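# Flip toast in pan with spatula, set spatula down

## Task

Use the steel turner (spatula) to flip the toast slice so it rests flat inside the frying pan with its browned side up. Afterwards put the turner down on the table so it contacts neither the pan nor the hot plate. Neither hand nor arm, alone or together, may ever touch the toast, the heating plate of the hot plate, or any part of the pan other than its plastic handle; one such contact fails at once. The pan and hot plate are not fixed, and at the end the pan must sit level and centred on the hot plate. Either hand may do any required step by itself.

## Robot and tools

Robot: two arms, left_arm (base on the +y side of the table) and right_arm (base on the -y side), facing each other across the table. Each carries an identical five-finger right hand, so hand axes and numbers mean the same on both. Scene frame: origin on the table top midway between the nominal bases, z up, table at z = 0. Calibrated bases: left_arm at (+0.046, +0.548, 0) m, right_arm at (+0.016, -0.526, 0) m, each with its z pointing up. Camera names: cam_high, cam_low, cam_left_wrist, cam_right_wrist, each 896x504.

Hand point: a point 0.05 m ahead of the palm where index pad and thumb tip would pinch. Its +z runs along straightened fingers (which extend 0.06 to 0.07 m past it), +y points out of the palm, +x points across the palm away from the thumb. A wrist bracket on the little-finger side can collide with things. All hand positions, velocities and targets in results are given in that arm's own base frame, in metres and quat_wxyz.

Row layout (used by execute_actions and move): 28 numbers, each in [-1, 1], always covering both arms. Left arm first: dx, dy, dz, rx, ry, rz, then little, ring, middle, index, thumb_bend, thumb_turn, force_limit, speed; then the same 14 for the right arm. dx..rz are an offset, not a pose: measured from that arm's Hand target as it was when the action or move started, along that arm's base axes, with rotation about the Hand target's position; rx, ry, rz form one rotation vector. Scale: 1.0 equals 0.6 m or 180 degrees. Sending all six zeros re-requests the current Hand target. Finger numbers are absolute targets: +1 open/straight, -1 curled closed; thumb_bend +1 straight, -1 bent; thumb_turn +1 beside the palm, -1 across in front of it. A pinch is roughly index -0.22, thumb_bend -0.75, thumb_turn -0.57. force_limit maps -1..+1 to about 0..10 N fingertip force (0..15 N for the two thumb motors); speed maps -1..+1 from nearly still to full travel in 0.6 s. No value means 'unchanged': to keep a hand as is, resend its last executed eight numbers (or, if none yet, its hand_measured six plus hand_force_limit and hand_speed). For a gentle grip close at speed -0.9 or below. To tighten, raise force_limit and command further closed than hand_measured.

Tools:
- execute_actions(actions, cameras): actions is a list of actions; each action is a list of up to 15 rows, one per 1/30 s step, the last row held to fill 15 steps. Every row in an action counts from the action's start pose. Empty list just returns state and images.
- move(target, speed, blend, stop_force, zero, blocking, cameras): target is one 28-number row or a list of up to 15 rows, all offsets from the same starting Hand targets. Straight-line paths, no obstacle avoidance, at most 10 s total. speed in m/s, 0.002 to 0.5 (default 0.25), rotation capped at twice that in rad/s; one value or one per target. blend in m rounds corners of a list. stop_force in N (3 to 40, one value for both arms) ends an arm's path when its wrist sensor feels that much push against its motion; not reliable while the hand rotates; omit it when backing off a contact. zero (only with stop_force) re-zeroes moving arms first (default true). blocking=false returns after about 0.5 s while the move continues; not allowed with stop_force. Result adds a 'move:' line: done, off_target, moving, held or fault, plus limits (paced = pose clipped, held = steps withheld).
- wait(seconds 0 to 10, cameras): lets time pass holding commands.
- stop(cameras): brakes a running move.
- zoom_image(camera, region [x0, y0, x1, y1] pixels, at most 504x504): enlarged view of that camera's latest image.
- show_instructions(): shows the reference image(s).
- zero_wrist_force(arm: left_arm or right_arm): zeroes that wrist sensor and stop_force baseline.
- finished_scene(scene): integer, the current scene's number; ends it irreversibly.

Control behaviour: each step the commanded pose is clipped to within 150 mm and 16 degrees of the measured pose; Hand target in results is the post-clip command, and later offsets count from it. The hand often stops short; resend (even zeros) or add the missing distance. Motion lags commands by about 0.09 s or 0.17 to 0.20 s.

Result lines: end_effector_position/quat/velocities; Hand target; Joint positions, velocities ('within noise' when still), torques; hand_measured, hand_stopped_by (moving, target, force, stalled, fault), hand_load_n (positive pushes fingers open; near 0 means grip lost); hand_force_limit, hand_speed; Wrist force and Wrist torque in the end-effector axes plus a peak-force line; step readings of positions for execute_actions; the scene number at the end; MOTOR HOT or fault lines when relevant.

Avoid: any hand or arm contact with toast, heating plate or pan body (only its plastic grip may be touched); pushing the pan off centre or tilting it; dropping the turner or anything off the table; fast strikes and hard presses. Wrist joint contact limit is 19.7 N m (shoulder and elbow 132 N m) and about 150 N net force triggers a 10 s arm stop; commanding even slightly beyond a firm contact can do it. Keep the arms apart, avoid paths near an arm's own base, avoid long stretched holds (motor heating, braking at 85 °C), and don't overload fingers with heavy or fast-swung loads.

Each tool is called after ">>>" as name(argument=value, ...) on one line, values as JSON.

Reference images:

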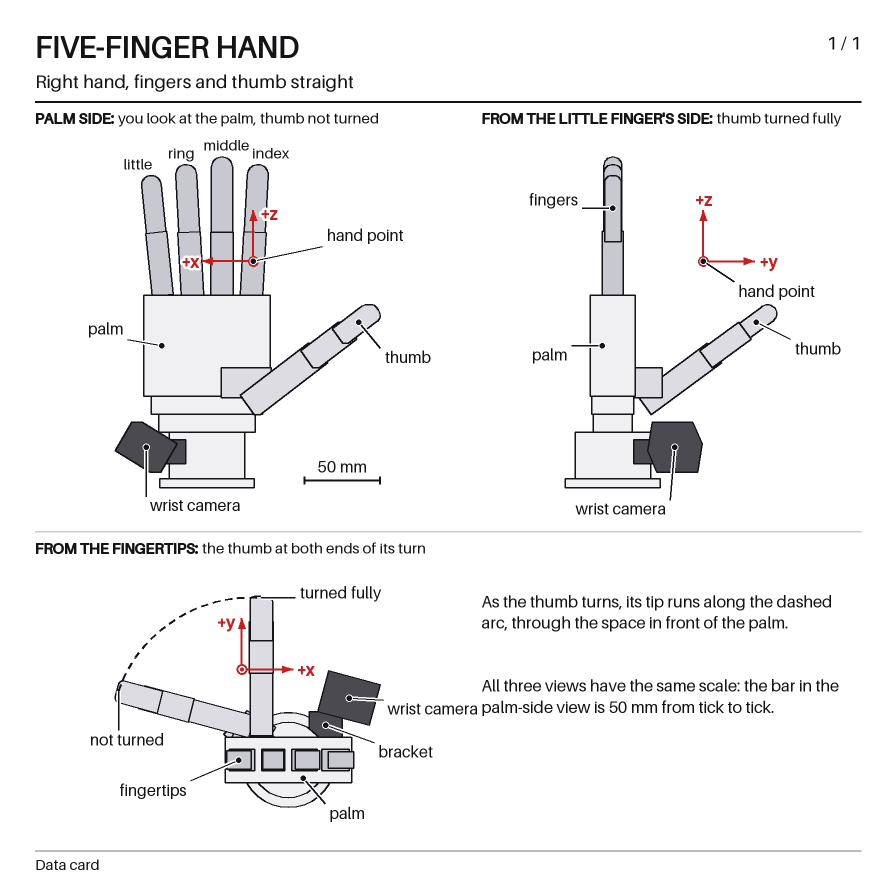

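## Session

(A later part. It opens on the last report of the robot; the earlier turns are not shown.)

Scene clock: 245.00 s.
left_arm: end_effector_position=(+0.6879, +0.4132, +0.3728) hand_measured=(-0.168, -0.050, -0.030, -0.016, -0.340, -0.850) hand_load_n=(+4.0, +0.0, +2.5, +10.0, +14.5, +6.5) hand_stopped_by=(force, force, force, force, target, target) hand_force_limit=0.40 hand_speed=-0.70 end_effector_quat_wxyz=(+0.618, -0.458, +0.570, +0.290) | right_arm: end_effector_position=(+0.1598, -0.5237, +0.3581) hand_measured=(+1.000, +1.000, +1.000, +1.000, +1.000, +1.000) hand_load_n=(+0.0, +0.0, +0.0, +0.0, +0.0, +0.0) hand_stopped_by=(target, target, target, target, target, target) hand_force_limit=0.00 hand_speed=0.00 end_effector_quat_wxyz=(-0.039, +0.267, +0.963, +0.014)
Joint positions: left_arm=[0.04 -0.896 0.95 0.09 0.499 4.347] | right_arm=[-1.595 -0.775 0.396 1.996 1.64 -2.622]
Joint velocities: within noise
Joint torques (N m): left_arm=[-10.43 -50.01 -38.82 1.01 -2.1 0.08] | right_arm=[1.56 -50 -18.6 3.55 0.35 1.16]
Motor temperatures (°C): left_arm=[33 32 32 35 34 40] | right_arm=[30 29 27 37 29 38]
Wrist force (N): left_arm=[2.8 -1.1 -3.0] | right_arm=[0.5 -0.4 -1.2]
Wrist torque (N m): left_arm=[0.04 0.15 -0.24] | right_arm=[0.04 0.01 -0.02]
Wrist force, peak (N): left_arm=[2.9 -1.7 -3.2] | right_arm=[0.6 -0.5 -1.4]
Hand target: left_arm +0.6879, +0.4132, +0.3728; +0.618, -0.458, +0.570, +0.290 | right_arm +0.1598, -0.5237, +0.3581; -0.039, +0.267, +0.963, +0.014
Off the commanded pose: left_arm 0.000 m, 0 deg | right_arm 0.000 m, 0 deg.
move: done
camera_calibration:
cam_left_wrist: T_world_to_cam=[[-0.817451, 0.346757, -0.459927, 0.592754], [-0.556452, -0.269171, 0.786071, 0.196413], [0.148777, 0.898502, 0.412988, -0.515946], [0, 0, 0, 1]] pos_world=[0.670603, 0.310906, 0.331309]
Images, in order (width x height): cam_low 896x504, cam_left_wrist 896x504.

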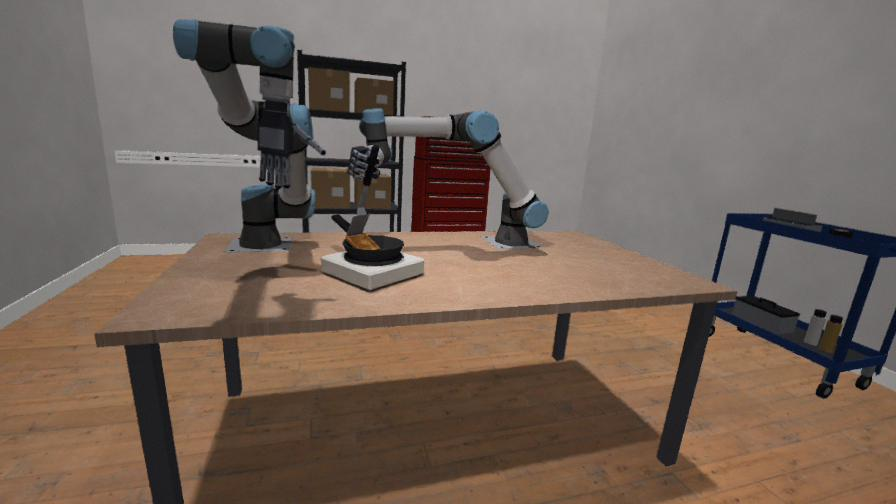

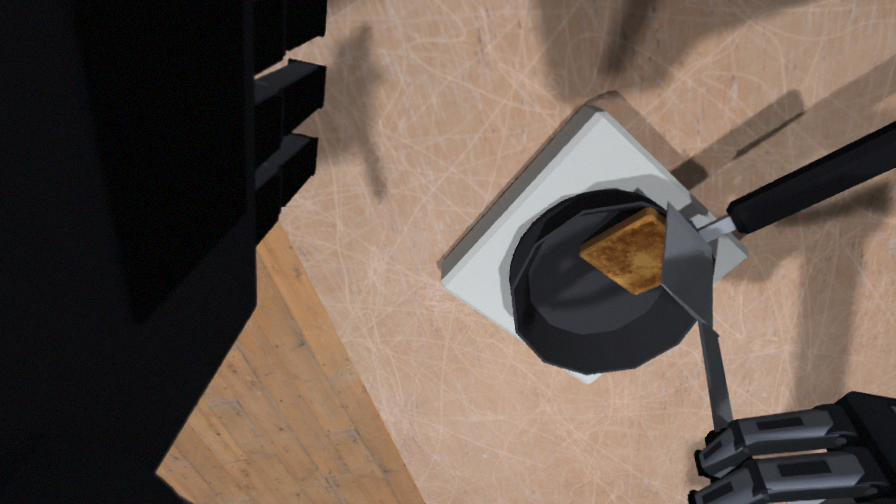

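>>> move(target=[[0.0,0.0,0.1,0,0,0,-0.8,-0.8,-0.8,-0.61,-0.35,-0.85,0.4,-0.7,0,0,0,0,0,0,1,1,1,1,1,1,0,0],[-0.1282,-0.1003,0.06,0.0987,-0.1343,0,-0.8,-0.8,-0.8,-0.61,-0.35,-0.85,0.4,-0.7,0,0,0,0,0,0,1,1,1,1,1,1,0,0]], speed=0.12, cameras=["cam_high","cam_low","cam_left_wrist"])

>>> zoom_image(camera="cam_left_wrist", region=[560, 120, 810, 340])

>>> zoom_image(camera="cam_low", region=[310, 180, 450, 290])

Scene clock: 256.80 s.
left_arm: end_effector_position=(+0.6111, +0.3529, +0.4088) hand_measured=(-0.168, -0.050, -0.030, -0.016, -0.340, -0.850) hand_load_n=(+4.5, +0.0, +2.5, +9.5, +14.5, +6.0) hand_stopped_by=(force, force, force, force, target, target) hand_force_limit=0.40 hand_speed=-0.70 end_effector_quat_wxyz=(+0.786, -0.408, +0.377, +0.272) | right_arm: end_effector_position=(+0.1598, -0.5237, +0.3581) hand_measured=(+1.000, +1.000, +1.000, +1.000, +1.000, +1.000) hand_load_n=(+0.0, +0.0, +0.0, +0.0, +0.0, +0.0) hand_stopped_by=(target, target, target, target, target, target) hand_force_limit=0.00 hand_speed=0.00 end_effector_quat_wxyz=(-0.039, +0.267, +0.963, +0.014)
Joint positions: left_arm=[-0.034 -1.204 1.677 -1.314 0.538 4.986] | right_arm=[-1.595 -0.775 0.396 1.996 1.64 -2.622]
Joint velocities: within noise
Joint torques (N m): left_arm=[8.93 -43.41 -32.91 -5.51 0 -0.89] | right_arm=[0.75 -49.52 -18.17 3.16 0.4 1.06]
Motor temperatures (°C): left_arm=[33 32 32 35 34 40] | right_arm=[30 29 27 37 29 38]
Wrist force (N): left_arm=[4.2 1.4 -5.0] | right_arm=[0.5 -0.4 -1.1]
Wrist torque (N m): left_arm=[0.25 0.14 0.28] | right_arm=[0.03 0.01 -0.02]
Wrist force, peak (N): left_arm=[6.6 0.9 -2.2] | right_arm=[0.7 -0.5 -1.4]
Hand target: left_arm +0.6110, +0.3530, +0.4088; +0.786, -0.408, +0.377, +0.272 | right_arm +0.1598, -0.5237, +0.3581; -0.039, +0.267, +0.963, +0.014
Off the commanded pose: left_arm 0.000 m, 0 deg | right_arm 0.000 m, 0 deg.
move: done
camera_calibration:
cam_left_wrist: T_world_to_cam=[[-0.583197, 0.518992, -0.624923, 0.430878], [-0.80757, -0.453581, 0.376955, 0.494894], [-0.0878159, 0.724508, 0.683649, -0.369892], [0, 0, 0, 1]] pos_world=[0.618466, 0.268842, 0.335589]
Images, in order (width x height): cam_high 896x504, cam_low 896x504, cam_left_wrist 896x504.

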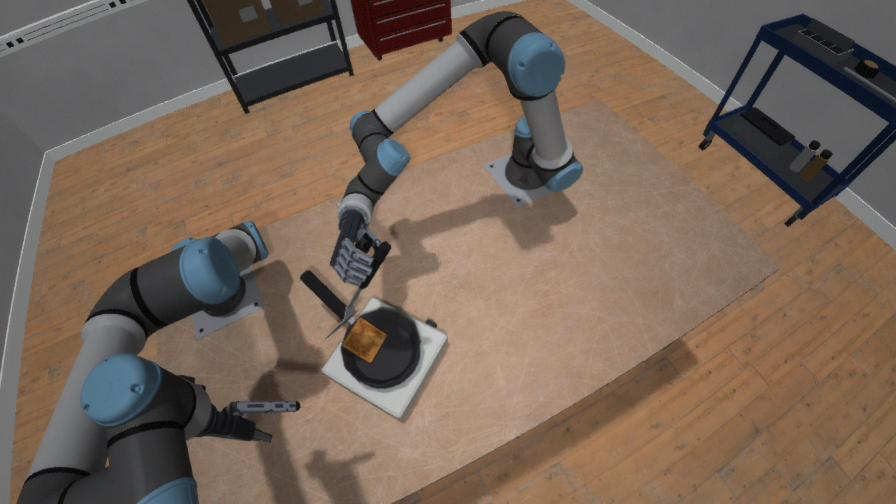

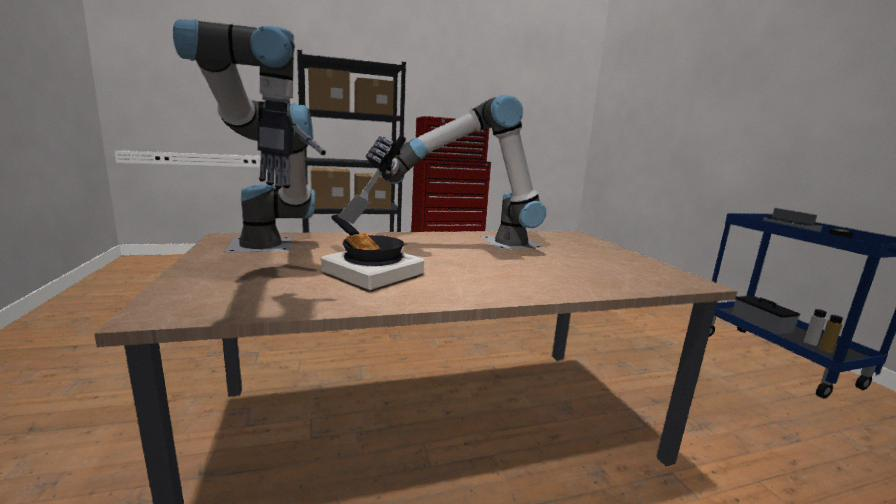

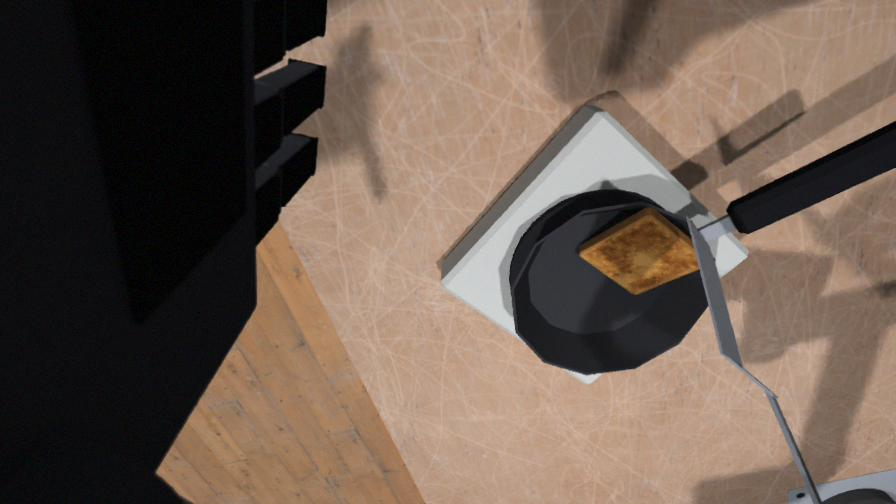

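Scaled by 2.016 from the camera's 896x504 image, which has a finer 1280x720 frame.

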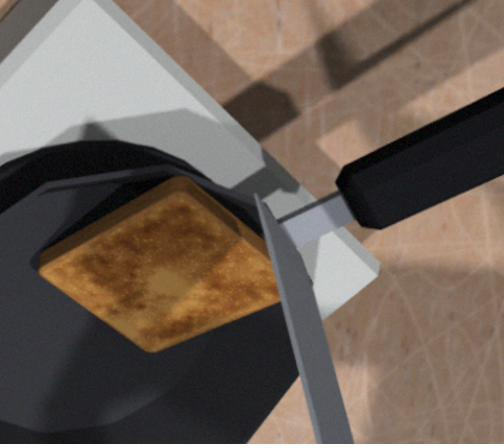

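Scaled by 3.600 from the camera's 896x504 image, which has a finer 1280x720 frame.

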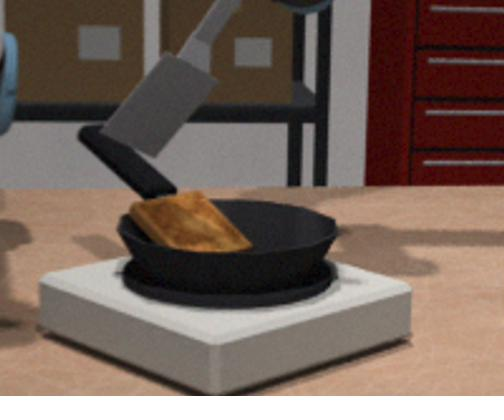

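>>> move(target=[[0.0312,-0.0032,0.0,0,0,0,-0.8,-0.8,-0.8,-0.61,-0.35,-0.85,0.4,-0.7,0,0,0,0,0,0,1,1,1,1,1,1,0,0],[0.0312,-0.0032,-0.0583,0,0,0,-0.8,-0.8,-0.8,-0.61,-0.35,-0.85,0.4,-0.7,0,0,0,0,0,0,1,1,1,1,1,1,0,0]], speed=0.08, cameras=["cam_low","cam_left_wrist"])

>>> zoom_image(camera="cam_left_wrist", region=[610, 160, 810, 340])

>>> zoom_image(camera="cam_low", region=[320, 200, 420, 280])

Scene clock: 263.30 s.
left_arm: end_effector_position=(+0.6297, +0.3511, +0.3737) hand_measured=(-0.168, -0.050, -0.030, -0.016, -0.340, -0.850) hand_load_n=(+4.5, +0.0, +2.5, +10.0, +14.5, +6.0) hand_stopped_by=(force, force, force, force, target, target) hand_force_limit=0.40 hand_speed=-0.70 end_effector_quat_wxyz=(+0.786, -0.408, +0.377, +0.272) | right_arm: end_effector_position=(+0.1598, -0.5237, +0.3581) hand_measured=(+1.000, +1.000, +1.000, +1.000, +1.000, +1.000) hand_load_n=(+0.0, +0.0, -0.5, +0.0, +0.0, +0.0) hand_stopped_by=(target, target, target, target, target, target) hand_force_limit=0.00 hand_speed=0.00 end_effector_quat_wxyz=(-0.039, +0.267, +0.963, +0.014)
Joint positions: left_arm=[-0.036 -1.126 1.663 -1.381 0.536 4.989] | right_arm=[-1.595 -0.775 0.396 1.996 1.64 -2.622]
Joint velocities: within noise
Joint torques (N m): left_arm=[4.02 -53.46 -38.76 -1.3 1.93 2.06] | right_arm=[2.28 -49.53 -18.93 3.13 0.29 1.07]
Motor temperatures (°C): left_arm=[33 32 32 35 34 40] | right_arm=[30 29 27 37 29 38]
Wrist force (N): left_arm=[3.9 1.2 -4.7] | right_arm=[0.6 -0.5 -1.1]
Wrist torque (N m): left_arm=[0.20 0.17 0.28] | right_arm=[0.02 -0.01 -0.02]
Wrist force, peak (N): left_arm=[5.0 1.9 -5.3] | right_arm=[0.9 -0.5 -1.3]
Hand target: left_arm +0.6297, +0.3511, +0.3738; +0.786, -0.408, +0.377, +0.272 | right_arm +0.1598, -0.5237, +0.3581; -0.039, +0.267, +0.963, +0.014
Off the commanded pose: left_arm 0.000 m, 0 deg | right_arm 0.000 m, 0 deg.
move: done
camera_calibration:
cam_left_wrist: T_world_to_cam=[[-0.583282, 0.518882, -0.624934, 0.420918], [-0.8075, -0.453669, 0.376999, 0.522287], [-0.0878955, 0.724531, 0.683615, -0.342878], [0, 0, 0, 1]] pos_world=[0.637124, 0.266965, 0.300541]
Images, in order (width x height): cam_low 896x504, cam_left_wrist 896x504.

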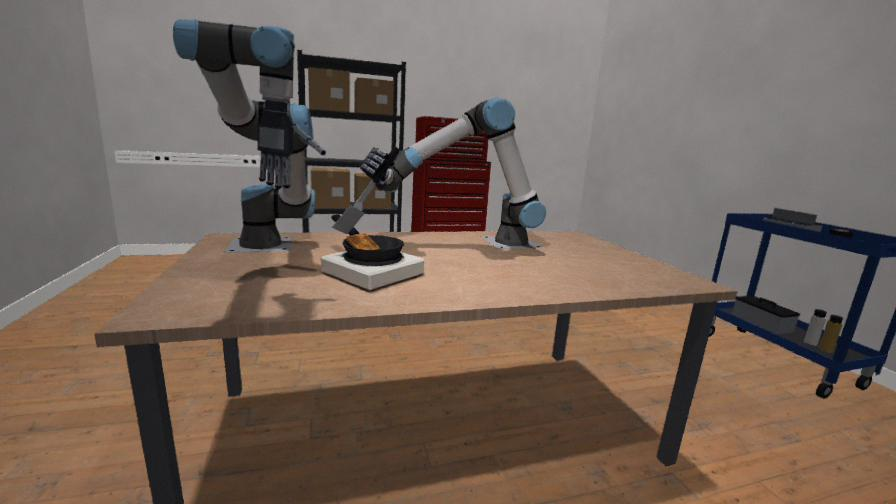

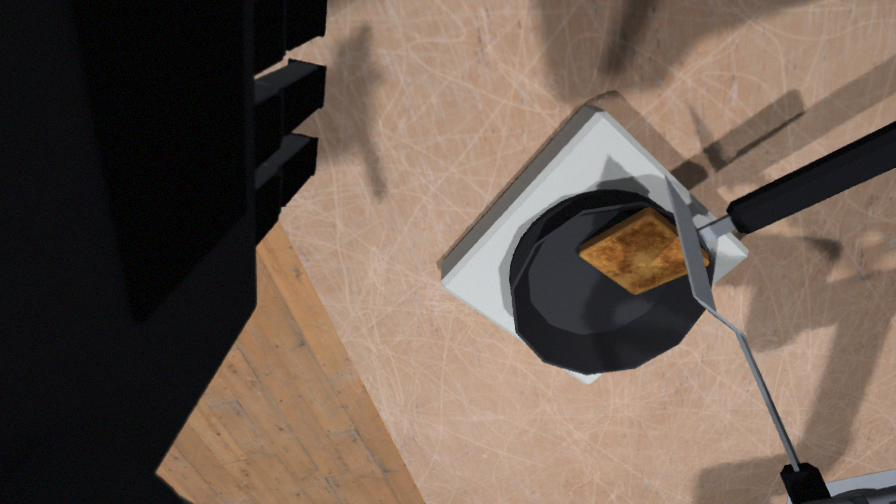

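Scaled by 2.520 from the camera's 896x504 image, which has a finer 1280x720 frame.

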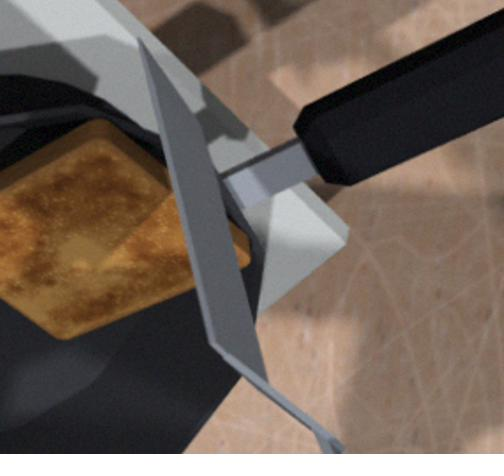

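Scaled by 5.040 from the camera's 896x504 image, which has a finer 1280x720 frame.

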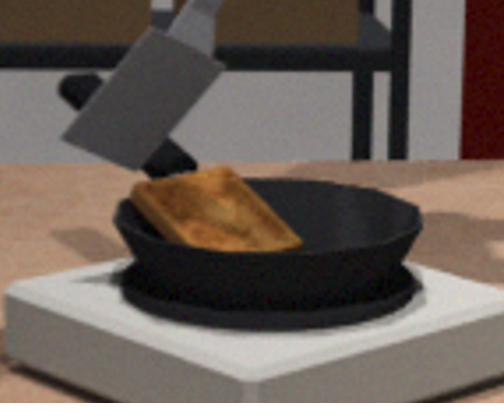

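>>> zoom_image(camera="cam_left_wrist", region=[650, 165, 750, 315])

>>> zoom_image(camera="cam_low", region=[325, 205, 375, 255])

Scaled by 3.360 from the camera's 896x504 image, which has a finer 1280x720 frame.

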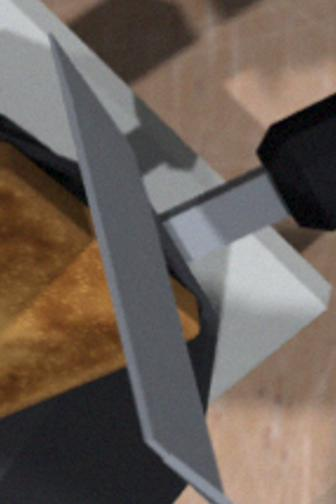

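Scaled by 10.080 from the camera's 896x504 image, which has a finer 1280x720 frame.

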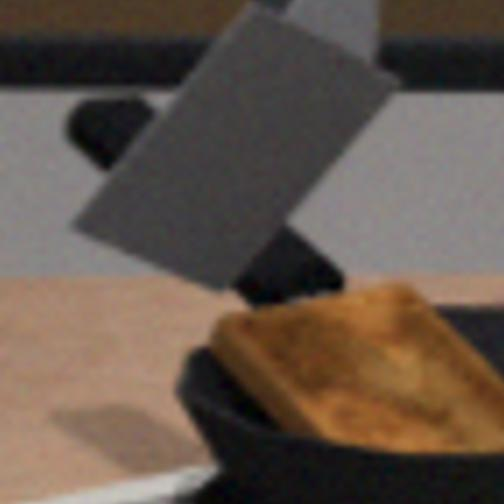

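>>> move(target=[[-0.004,0.0054,0.0,0,0,0,-0.8,-0.8,-0.8,-0.61,-0.35,-0.85,0.4,-0.7,0,0,0,0,0,0,1,1,1,1,1,1,0,0],[-0.004,0.0054,-0.035,0,0,0,-0.8,-0.8,-0.8,-0.61,-0.35,-0.85,0.4,-0.7,0,0,0,0,0,0,1,1,1,1,1,1,0,0]], speed=0.02, stop_force=4, cameras=["cam_low","cam_left_wrist"])

>>> zoom_image(camera="cam_left_wrist", region=[650, 165, 750, 315])

>>> zoom_image(camera="cam_low", region=[325, 205, 375, 255])

Scene clock: 275.30 s.
left_arm: end_effector_position=(+0.6273, +0.3543, +0.3528) hand_measured=(-0.168, -0.050, -0.030, -0.016, -0.340, -0.850) hand_load_n=(+6.0, +0.0, +2.5, +9.5, +13.5, +6.0) hand_stopped_by=(force, force, force, force, target, target) hand_force_limit=0.40 hand_speed=-0.70 end_effector_quat_wxyz=(+0.786, -0.408, +0.377, +0.272) | right_arm: end_effector_position=(+0.1598, -0.5237, +0.3581) hand_measured=(+1.000, +1.000, +1.000, +1.000, +1.000, +1.000) hand_load_n=(+0.0, +0.0, -0.5, +0.0, +0.0, +0.0) hand_stopped_by=(target, target, target, target, target, target) hand_force_limit=0.00 hand_speed=0.00 end_effector_quat_wxyz=(-0.039, +0.267, +0.963, +0.014)
Joint positions: left_arm=[-0.031 -1.103 1.689 -1.423 0.54 4.981] | right_arm=[-1.595 -0.775 0.396 1.996 1.64 -2.622]
Joint velocities: within noise
Joint torques (N m): left_arm=[-9.78 -53.26 -38.19 -1.26 0.91 1.54] | right_arm=[2.12 -50.68 -18.36 2.93 0.36 1.16]
Motor temperatures (°C): left_arm=[33 32 32 35 34 40] | right_arm=[30 29 27 37 29 38]
Wrist force (N): left_arm=[4.5 0.5 -5.2] | right_arm=[0.6 -0.4 -1.1]
Wrist torque (N m): left_arm=[0.19 0.15 -0.01] | right_arm=[0.04 0.00 -0.01]
Wrist force, peak (N): left_arm=[4.5 0.3 -5.2] | right_arm=[1.0 -0.5 -1.2]
Hand target: left_arm +0.6273, +0.3543, +0.3528; +0.786, -0.408, +0.377, +0.272 | right_arm +0.1598, -0.5237, +0.3581; -0.039, +0.267, +0.963, +0.014
Off the commanded pose: left_arm 0.000 m, 0 deg | right_arm 0.000 m, 0 deg.
move: done
camera_calibration:
cam_left_wrist: T_world_to_cam=[[-0.583183, 0.51891, -0.625005, 0.404716], [-0.80756, -0.453685, 0.376851, 0.529826], [-0.0880031, 0.724502, 0.683632, -0.331074], [0, 0, 0, 1]] pos_world=[0.634754, 0.270226, 0.279617]
Images, in order (width x height): cam_low 896x504, cam_left_wrist 896x504.

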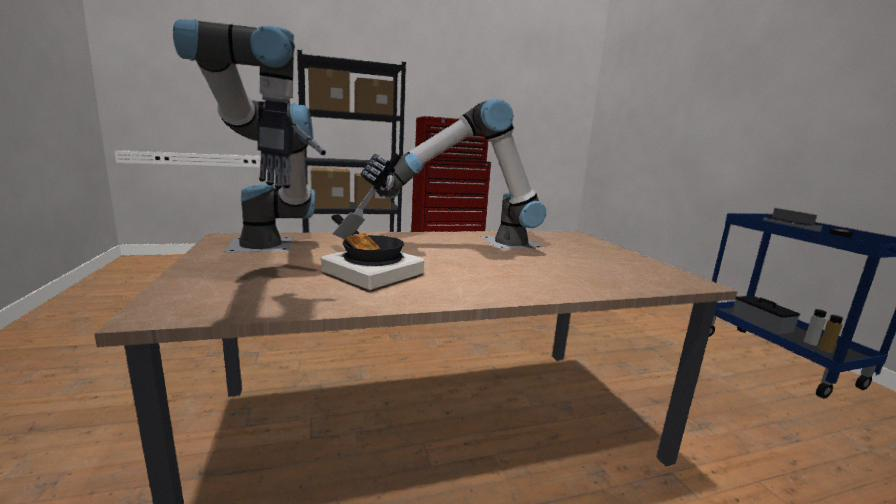

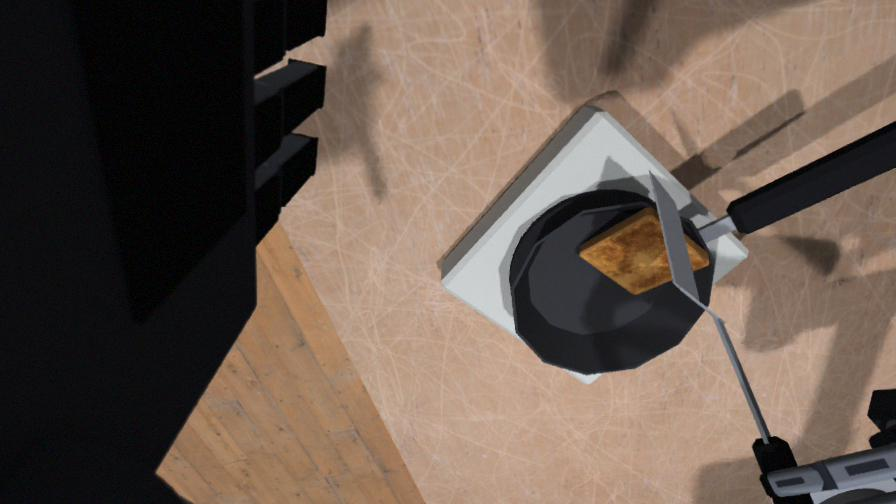

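Scaled by 3.360 from the camera's 896x504 image, which has a finer 1280x720 frame.

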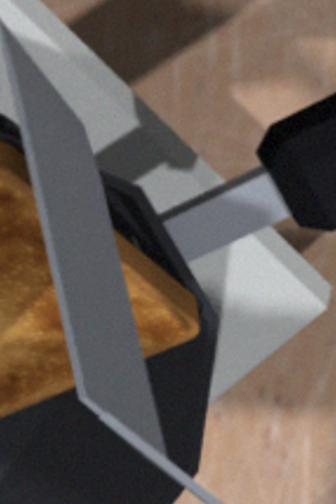

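Scaled by 10.080 from the camera's 896x504 image, which has a finer 1280x720 frame.

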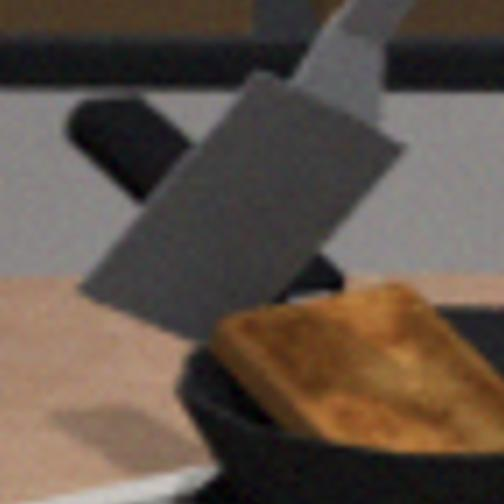

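>>> move(target=[[0,0,0.025,0,0,0,-0.8,-0.8,-0.8,-0.61,-0.35,-0.85,0.4,-0.7,0,0,0,0,0,0,1,1,1,1,1,1,0,0],[-0.027,-0.0083,0.025,0,0,0,-0.8,-0.8,-0.8,-0.61,-0.35,-0.85,0.4,-0.7,0,0,0,0,0,0,1,1,1,1,1,1,0,0],[-0.027,-0.0083,0.003,0,0,0,-0.8,-0.8,-0.8,-0.61,-0.35,-0.85,0.4,-0.7,0,0,0,0,0,0,1,1,1,1,1,1,0,0]], speed=[0.05,0.03,0.015], stop_force=4, cameras=["cam_low","cam_left_wrist"])

>>> zoom_image(camera="cam_left_wrist", region=[650, 165, 750, 315])

>>> zoom_image(camera="cam_low", region=[325, 205, 375, 255])

Scene clock: 283.90 s.
left_arm: end_effector_position=(+0.6111, +0.3493, +0.3546) hand_measured=(-0.168, -0.050, -0.030, -0.016, -0.340, -0.850) hand_load_n=(+5.0, +0.0, +3.0, +9.5, +14.5, +6.0) hand_stopped_by=(force, force, force, force, target, target) hand_force_limit=0.40 hand_speed=-0.70 end_effector_quat_wxyz=(+0.786, -0.408, +0.377, +0.272) | right_arm: end_effector_position=(+0.1598, -0.5237, +0.3581) hand_measured=(+1.000, +1.000, +1.000, +1.000, +1.000, +1.000) hand_load_n=(+0.0, +0.0, +0.0, +0.0, +0.0, +0.0) hand_stopped_by=(target, target, target, target, target, target) hand_force_limit=0.00 hand_speed=0.00 end_effector_quat_wxyz=(-0.039, +0.267, +0.963, +0.014)
Joint positions: left_arm=[-0.04 -1.14 1.744 -1.453 0.534 4.995] | right_arm=[-1.595 -0.775 0.396 1.996 1.64 -2.622]
Joint velocities: within noise
Joint torques (N m): left_arm=[10.46 -50.48 -36.84 -1.32 3.35 2.2] | right_arm=[1.4 -49.91 -18.95 2.88 0.33 1]
Motor temperatures (°C): left_arm=[33 32 32 35 34 40] | right_arm=[30 29 27 37 29 37]
Wrist force (N): left_arm=[2.8 1.8 -4.0] | right_arm=[0.9 -0.5 -1.2]
Wrist torque (N m): left_arm=[0.20 0.05 0.43] | right_arm=[0.02 -0.05 0.00]
Wrist force, peak (N): left_arm=[4.6 1.6 -5.3] | right_arm=[0.7 -0.5 -1.4]
Hand target: left_arm +0.6111, +0.3493, +0.3546; +0.786, -0.408, +0.377, +0.272 | right_arm +0.1598, -0.5237, +0.3581; -0.039, +0.267, +0.963, +0.014
Off the commanded pose: left_arm 0.000 m, 0 deg | right_arm 0.000 m, 0 deg.
move: done
camera_calibration:
cam_left_wrist: T_world_to_cam=[[-0.583167, 0.518914, -0.625016, 0.398968], [-0.807571, -0.453677, 0.376837, 0.513816], [-0.0880097, 0.724504, 0.683629, -0.33012], [0, 0, 0, 1]] pos_world=[0.618554, 0.26525, 0.281416]
Images, in order (width x height): cam_low 896x504, cam_left_wrist 896x504.

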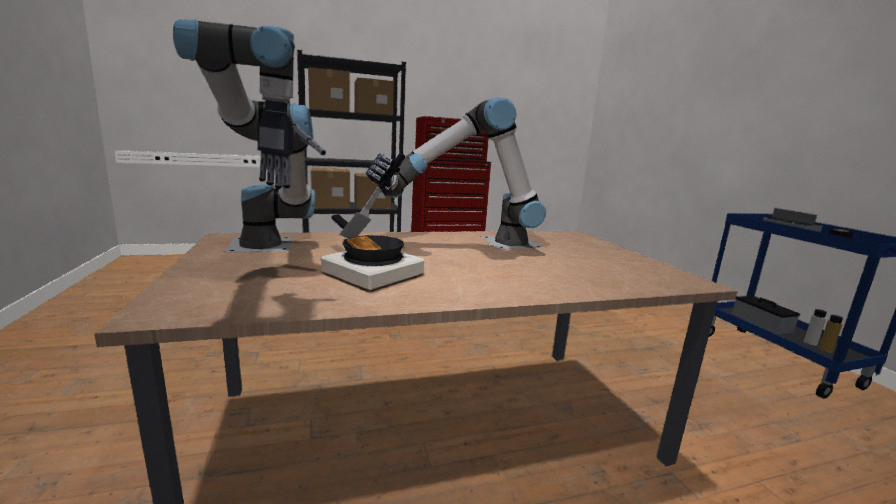

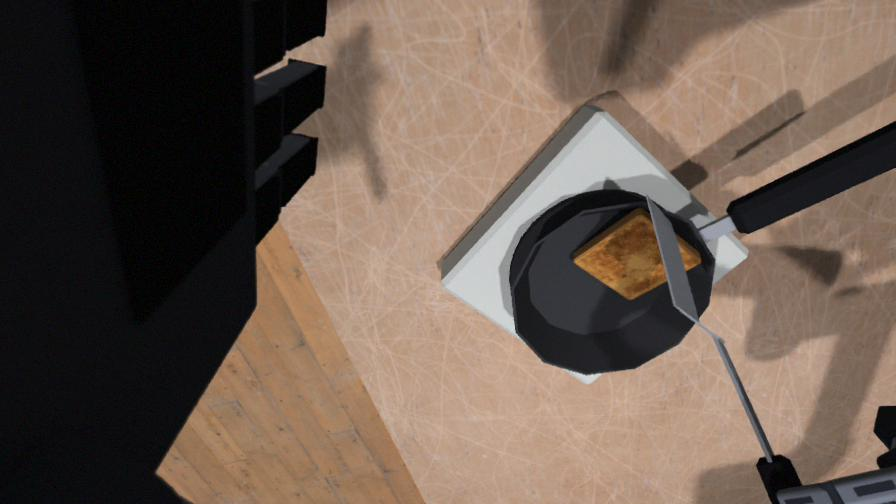

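Scaled by 3.360 from the camera's 896x504 image, which has a finer 1280x720 frame.

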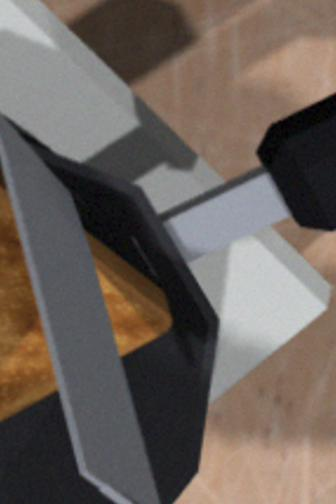

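Scaled by 10.080 from the camera's 896x504 image, which has a finer 1280x720 frame.

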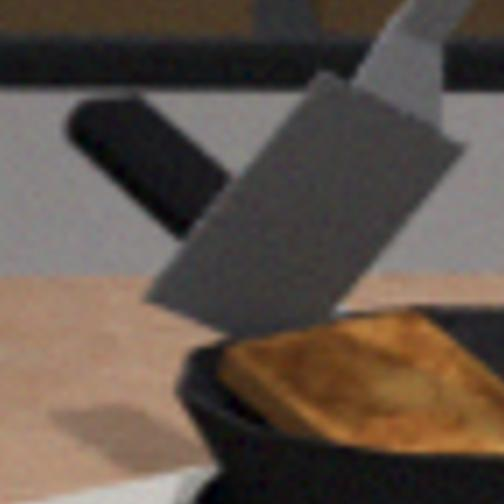

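>>> move(target=[[-0.0099,0.0134,-0.02,0,0,0,-0.8,-0.8,-0.8,-0.61,-0.35,-0.85,0.4,-0.7,0,0,0,0,0,0,1,1,1,1,1,1,0,0],[-0.0217,0.0295,-0.033,0,0,0,-0.8,-0.8,-0.8,-0.61,-0.35,-0.85,0.4,-0.7,0,0,0,0,0,0,1,1,1,1,1,1,0,0]], speed=0.02, stop_force=7, cameras=["cam_low","cam_left_wrist"])

>>> zoom_image(camera="cam_left_wrist", region=[560, 165, 760, 365])

>>> zoom_image(camera="cam_low", region=[325, 205, 425, 275])

Scene clock: 288.13 s.
left_arm: end_effector_position=(+0.5981, +0.3670, +0.3348) hand_measured=(-0.168, -0.050, -0.030, -0.016, -0.340, -0.850) hand_load_n=(+8.5, +0.0, +2.5, +7.5, +16.0, +6.0) hand_stopped_by=(force, force, force, force, target, target) hand_force_limit=0.40 hand_speed=-0.70 end_effector_quat_wxyz=(+0.786, -0.408, +0.377, +0.272) | right_arm: end_effector_position=(+0.1598, -0.5237, +0.3581) hand_measured=(+1.000, +1.000, +1.000, +1.000, +1.000, +1.000) hand_load_n=(+0.0, +0.0, +0.0, +0.0, +0.0, +0.0) hand_stopped_by=(target, target, target, target, target, target) hand_force_limit=0.00 hand_speed=0.00 end_effector_quat_wxyz=(-0.039, +0.267, +0.963, +0.014)
Joint positions: left_arm=[-0.01 -1.129 1.781 -1.464 0.554 4.952] | right_arm=[-1.595 -0.775 0.396 1.996 1.64 -2.622]
Joint velocities: within noise
Joint torques (N m): left_arm=[-12.23 -44.13 -32.94 -2.47 -0.78 2.93] | right_arm=[2.76 -49.66 -18.75 2.64 0.23 1.14]
Motor temperatures (°C): left_arm=[33 32 32 35 34 40] | right_arm=[30 29 27 37 29 37]
Wrist force (N): left_arm=[-4.2 -1.2 -3.2] | right_arm=[0.5 -0.4 -1.1]
Wrist torque (N m): left_arm=[0.08 -0.05 -0.51] | right_arm=[0.04 0.01 -0.02]
Wrist force, peak (N): left_arm=[4.4 1.6 -5.1] | right_arm=[0.8 -0.6 -1.3]
Hand target: left_arm +0.5981, +0.3670, +0.3348; +0.786, -0.408, +0.377, +0.272 | right_arm +0.1598, -0.5237, +0.3581; -0.039, +0.267, +0.963, +0.014
Off the commanded pose: left_arm 0.000 m, 0 deg | right_arm 0.000 m, 0 deg.
move: done
camera_calibration:
cam_left_wrist: T_world_to_cam=[[-0.583199, 0.518909, -0.624989, 0.369821], [-0.807549, -0.45369, 0.376868, 0.518778], [-0.0879908, 0.724499, 0.683636, -0.330565], [0, 0, 0, 1]] pos_world=[0.605531, 0.282954, 0.26161]
Images, in order (width x height): cam_low 896x504, cam_left_wrist 896x504.

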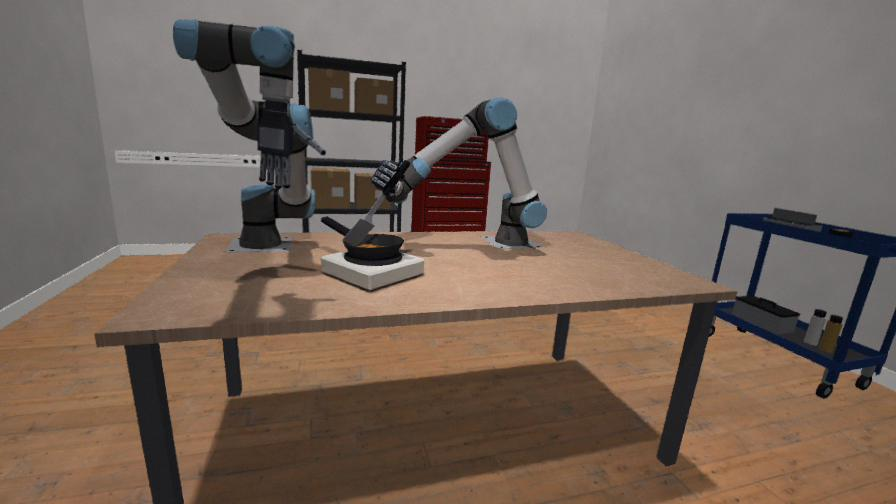

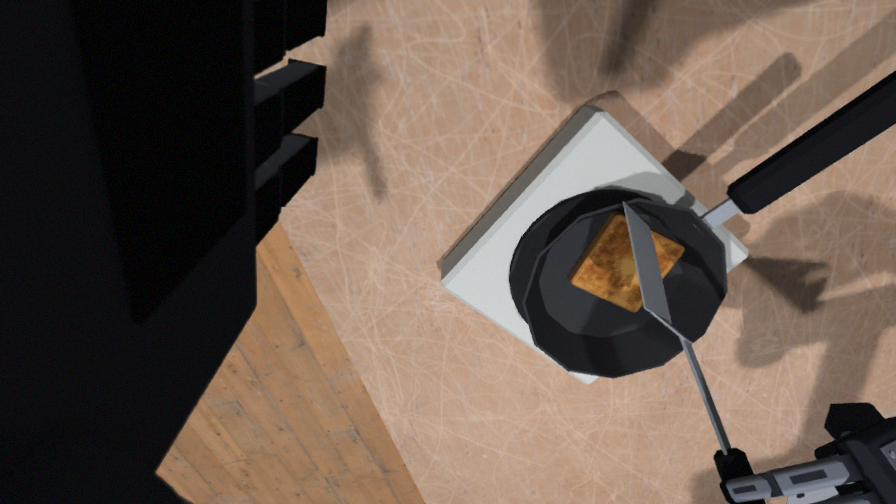

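Scaled by 2.520 from the camera's 896x504 image, which has a finer 1280x720 frame.

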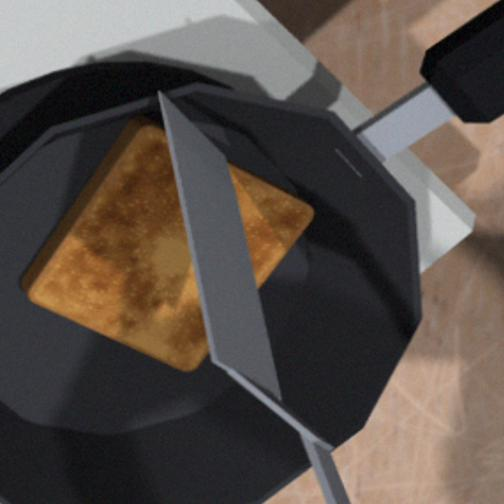

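Scaled by 5.040 from the camera's 896x504 image, which has a finer 1280x720 frame.

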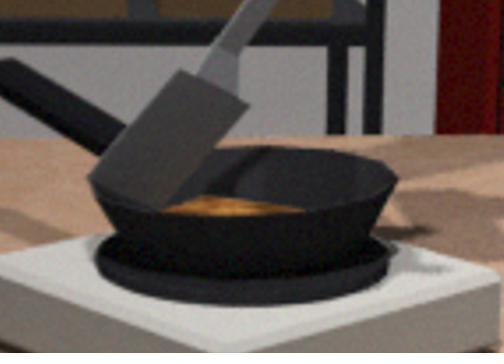

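>>> move(target=[[0,0,0.1,0,0,0,-0.8,-0.8,-0.8,-0.61,-0.35,-0.85,0.4,-0.7,0,0,0,0,0,0,1,1,1,1,1,1,0,0],[0.05,-0.03,0.15,0,0,0,-0.8,-0.8,-0.8,-0.61,-0.35,-0.85,0.4,-0.7,0,0,0,0,0,0,1,1,1,1,1,1,0,0]], speed=[0.03,0.1], cameras=["cam_low","cam_left_wrist","cam_high"])

>>> zoom_image(camera="cam_left_wrist", region=[440, 90, 840, 390])

>>> zoom_image(camera="cam_low", region=[315, 205, 430, 290])

>>> zoom_image(camera="cam_high", region=[300, 260, 460, 420])

Scene clock: 293.23 s.
left_arm: end_effector_position=(+0.6282, +0.3490, +0.4247) hand_measured=(-0.168, -0.050, -0.030, -0.016, -0.340, -0.850) hand_load_n=(+4.5, +0.0, +3.0, +9.5, +14.5, +6.5) hand_stopped_by=(force, force, force, force, target, target) hand_force_limit=0.40 hand_speed=-0.70 end_effector_quat_wxyz=(+0.786, -0.408, +0.377, +0.272) | right_arm: end_effector_position=(+0.1598, -0.5237, +0.3581) hand_measured=(+1.000, +1.000, +1.000, +1.000, +1.000, +1.000) hand_load_n=(+0.0, +0.0, +0.0, +0.0, +0.0, +0.0) hand_stopped_by=(target, target, target, target, target, target) hand_force_limit=0.00 hand_speed=0.00 end_effector_quat_wxyz=(-0.039, +0.267, +0.963, +0.014)
Joint positions: left_arm=[-0.04 -1.186 1.607 -1.27 0.534 4.994] | right_arm=[-1.595 -0.775 0.396 1.996 1.64 -2.622]
Joint velocities: within noise
Joint torques (N m): left_arm=[11.5 -50.32 -22.28 -5.85 3.47 -1.81] | right_arm=[1.6 -50.6 -18.36 2.39 0.16 1.04]
Motor temperatures (°C): left_arm=[33 32 32 35 34 40] | right_arm=[30 29 27 37 29 37]
Wrist force (N): left_arm=[4.2 1.8 -4.9] | right_arm=[0.6 -0.4 -1.1]
Wrist torque (N m): left_arm=[0.27 0.12 0.30] | right_arm=[0.04 -0.01 -0.01]
Wrist force, peak (N): left_arm=[4.7 2.8 -5.3] | right_arm=[0.8 -0.5 -1.3]
Hand target: left_arm +0.6281, +0.3490, +0.4248; +0.786, -0.408, +0.377, +0.272 | right_arm +0.1598, -0.5237, +0.3581; -0.039, +0.267, +0.963, +0.014
Off the commanded pose: left_arm 0.000 m, 0 deg | right_arm 0.000 m, 0 deg.
move: done
camera_calibration:
cam_left_wrist: T_world_to_cam=[[-0.583207, 0.51894, -0.624958, 0.452925], [-0.807559, -0.453592, 0.376965, 0.500879], [-0.0878541, 0.724538, 0.683612, -0.37639], [0, 0, 0, 1]] pos_world=[0.635571, 0.264863, 0.35155]
Images, in order (width x height): cam_high 896x504, cam_low 896x504, cam_left_wrist 896x504.

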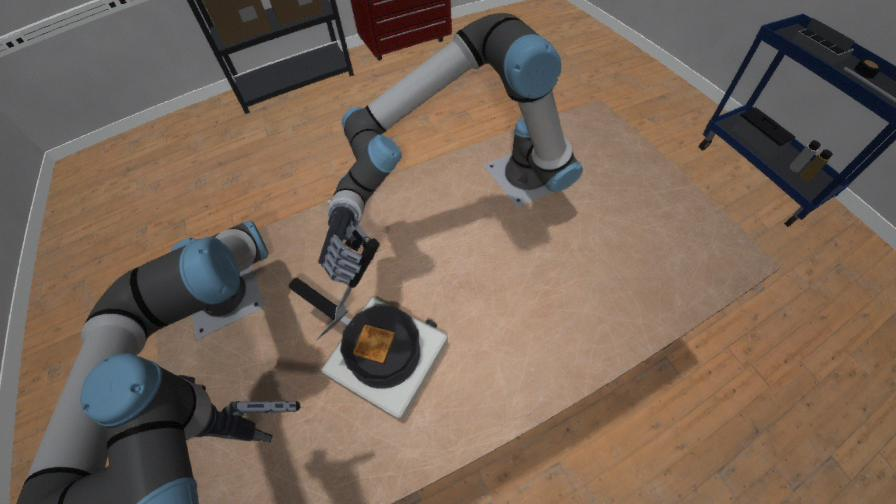

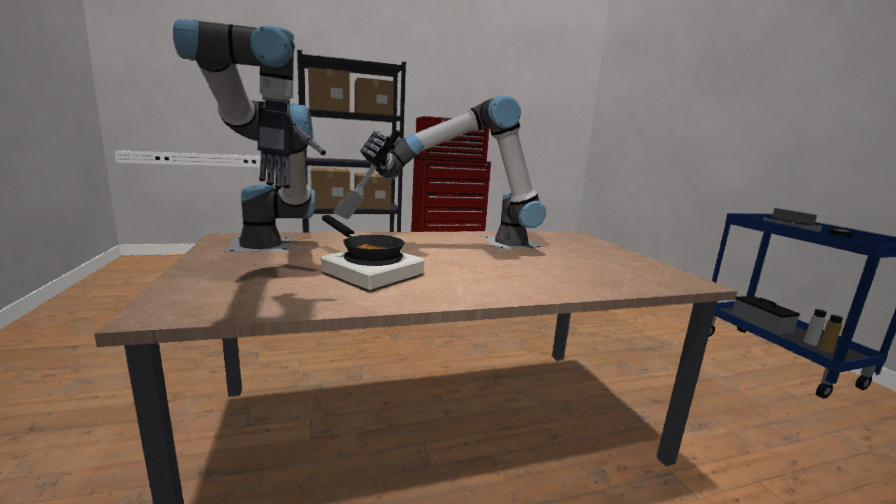

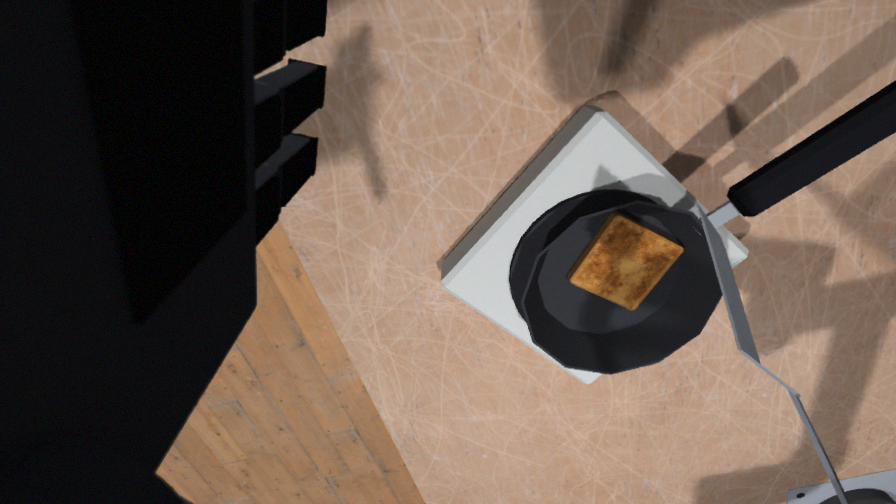

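Scaled by 1.260 from the camera's 896x504 image, which has a finer 1280x720 frame.

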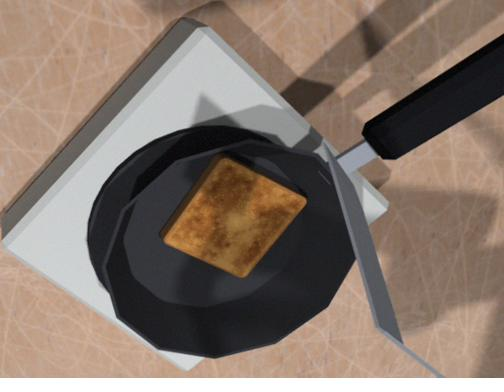

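Scaled by 4.383 from the camera's 896x504 image, which has a finer 1280x720 frame.

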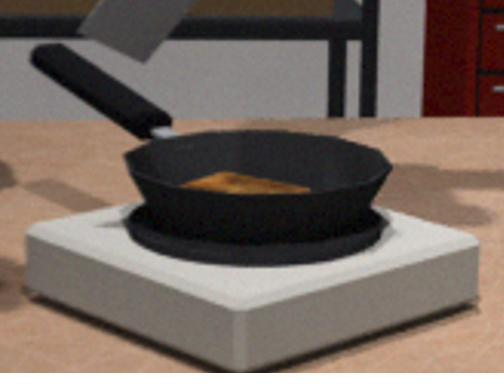

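Scaled by 3.150 from the camera's 896x504 image, which has a finer 1280x720 frame.

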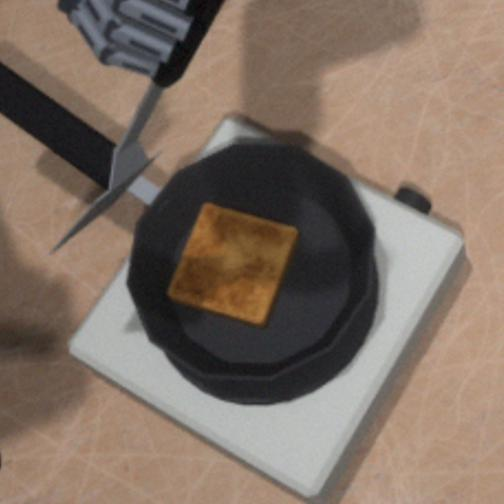

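>>> zoom_image(camera="cam_left_wrist", region=[500, 180, 740, 400])

>>> zoom_image(camera="cam_high", region=[330, 295, 430, 395])

>>> zoom_image(camera="cam_low", region=[340, 230, 410, 270])

Scaled by 2.100 from the camera's 896x504 image, which has a finer 1280x720 frame.

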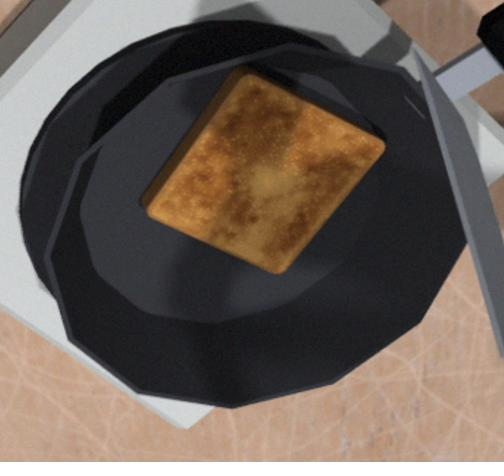

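Scaled by 5.040 from the camera's 896x504 image, which has a finer 1280x720 frame.

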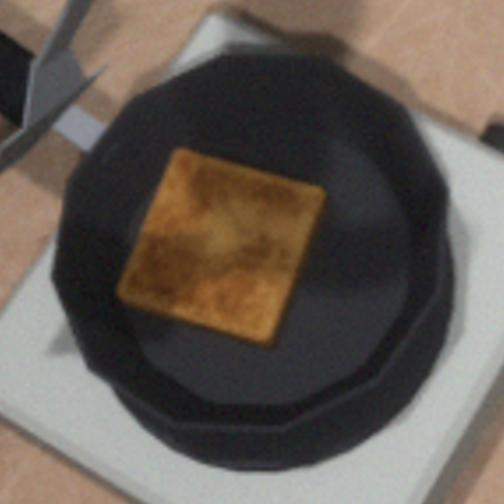

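Scaled by 7.200 from the camera's 896x504 image, which has a finer 1280x720 frame.

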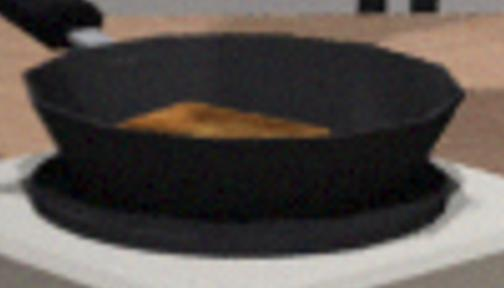

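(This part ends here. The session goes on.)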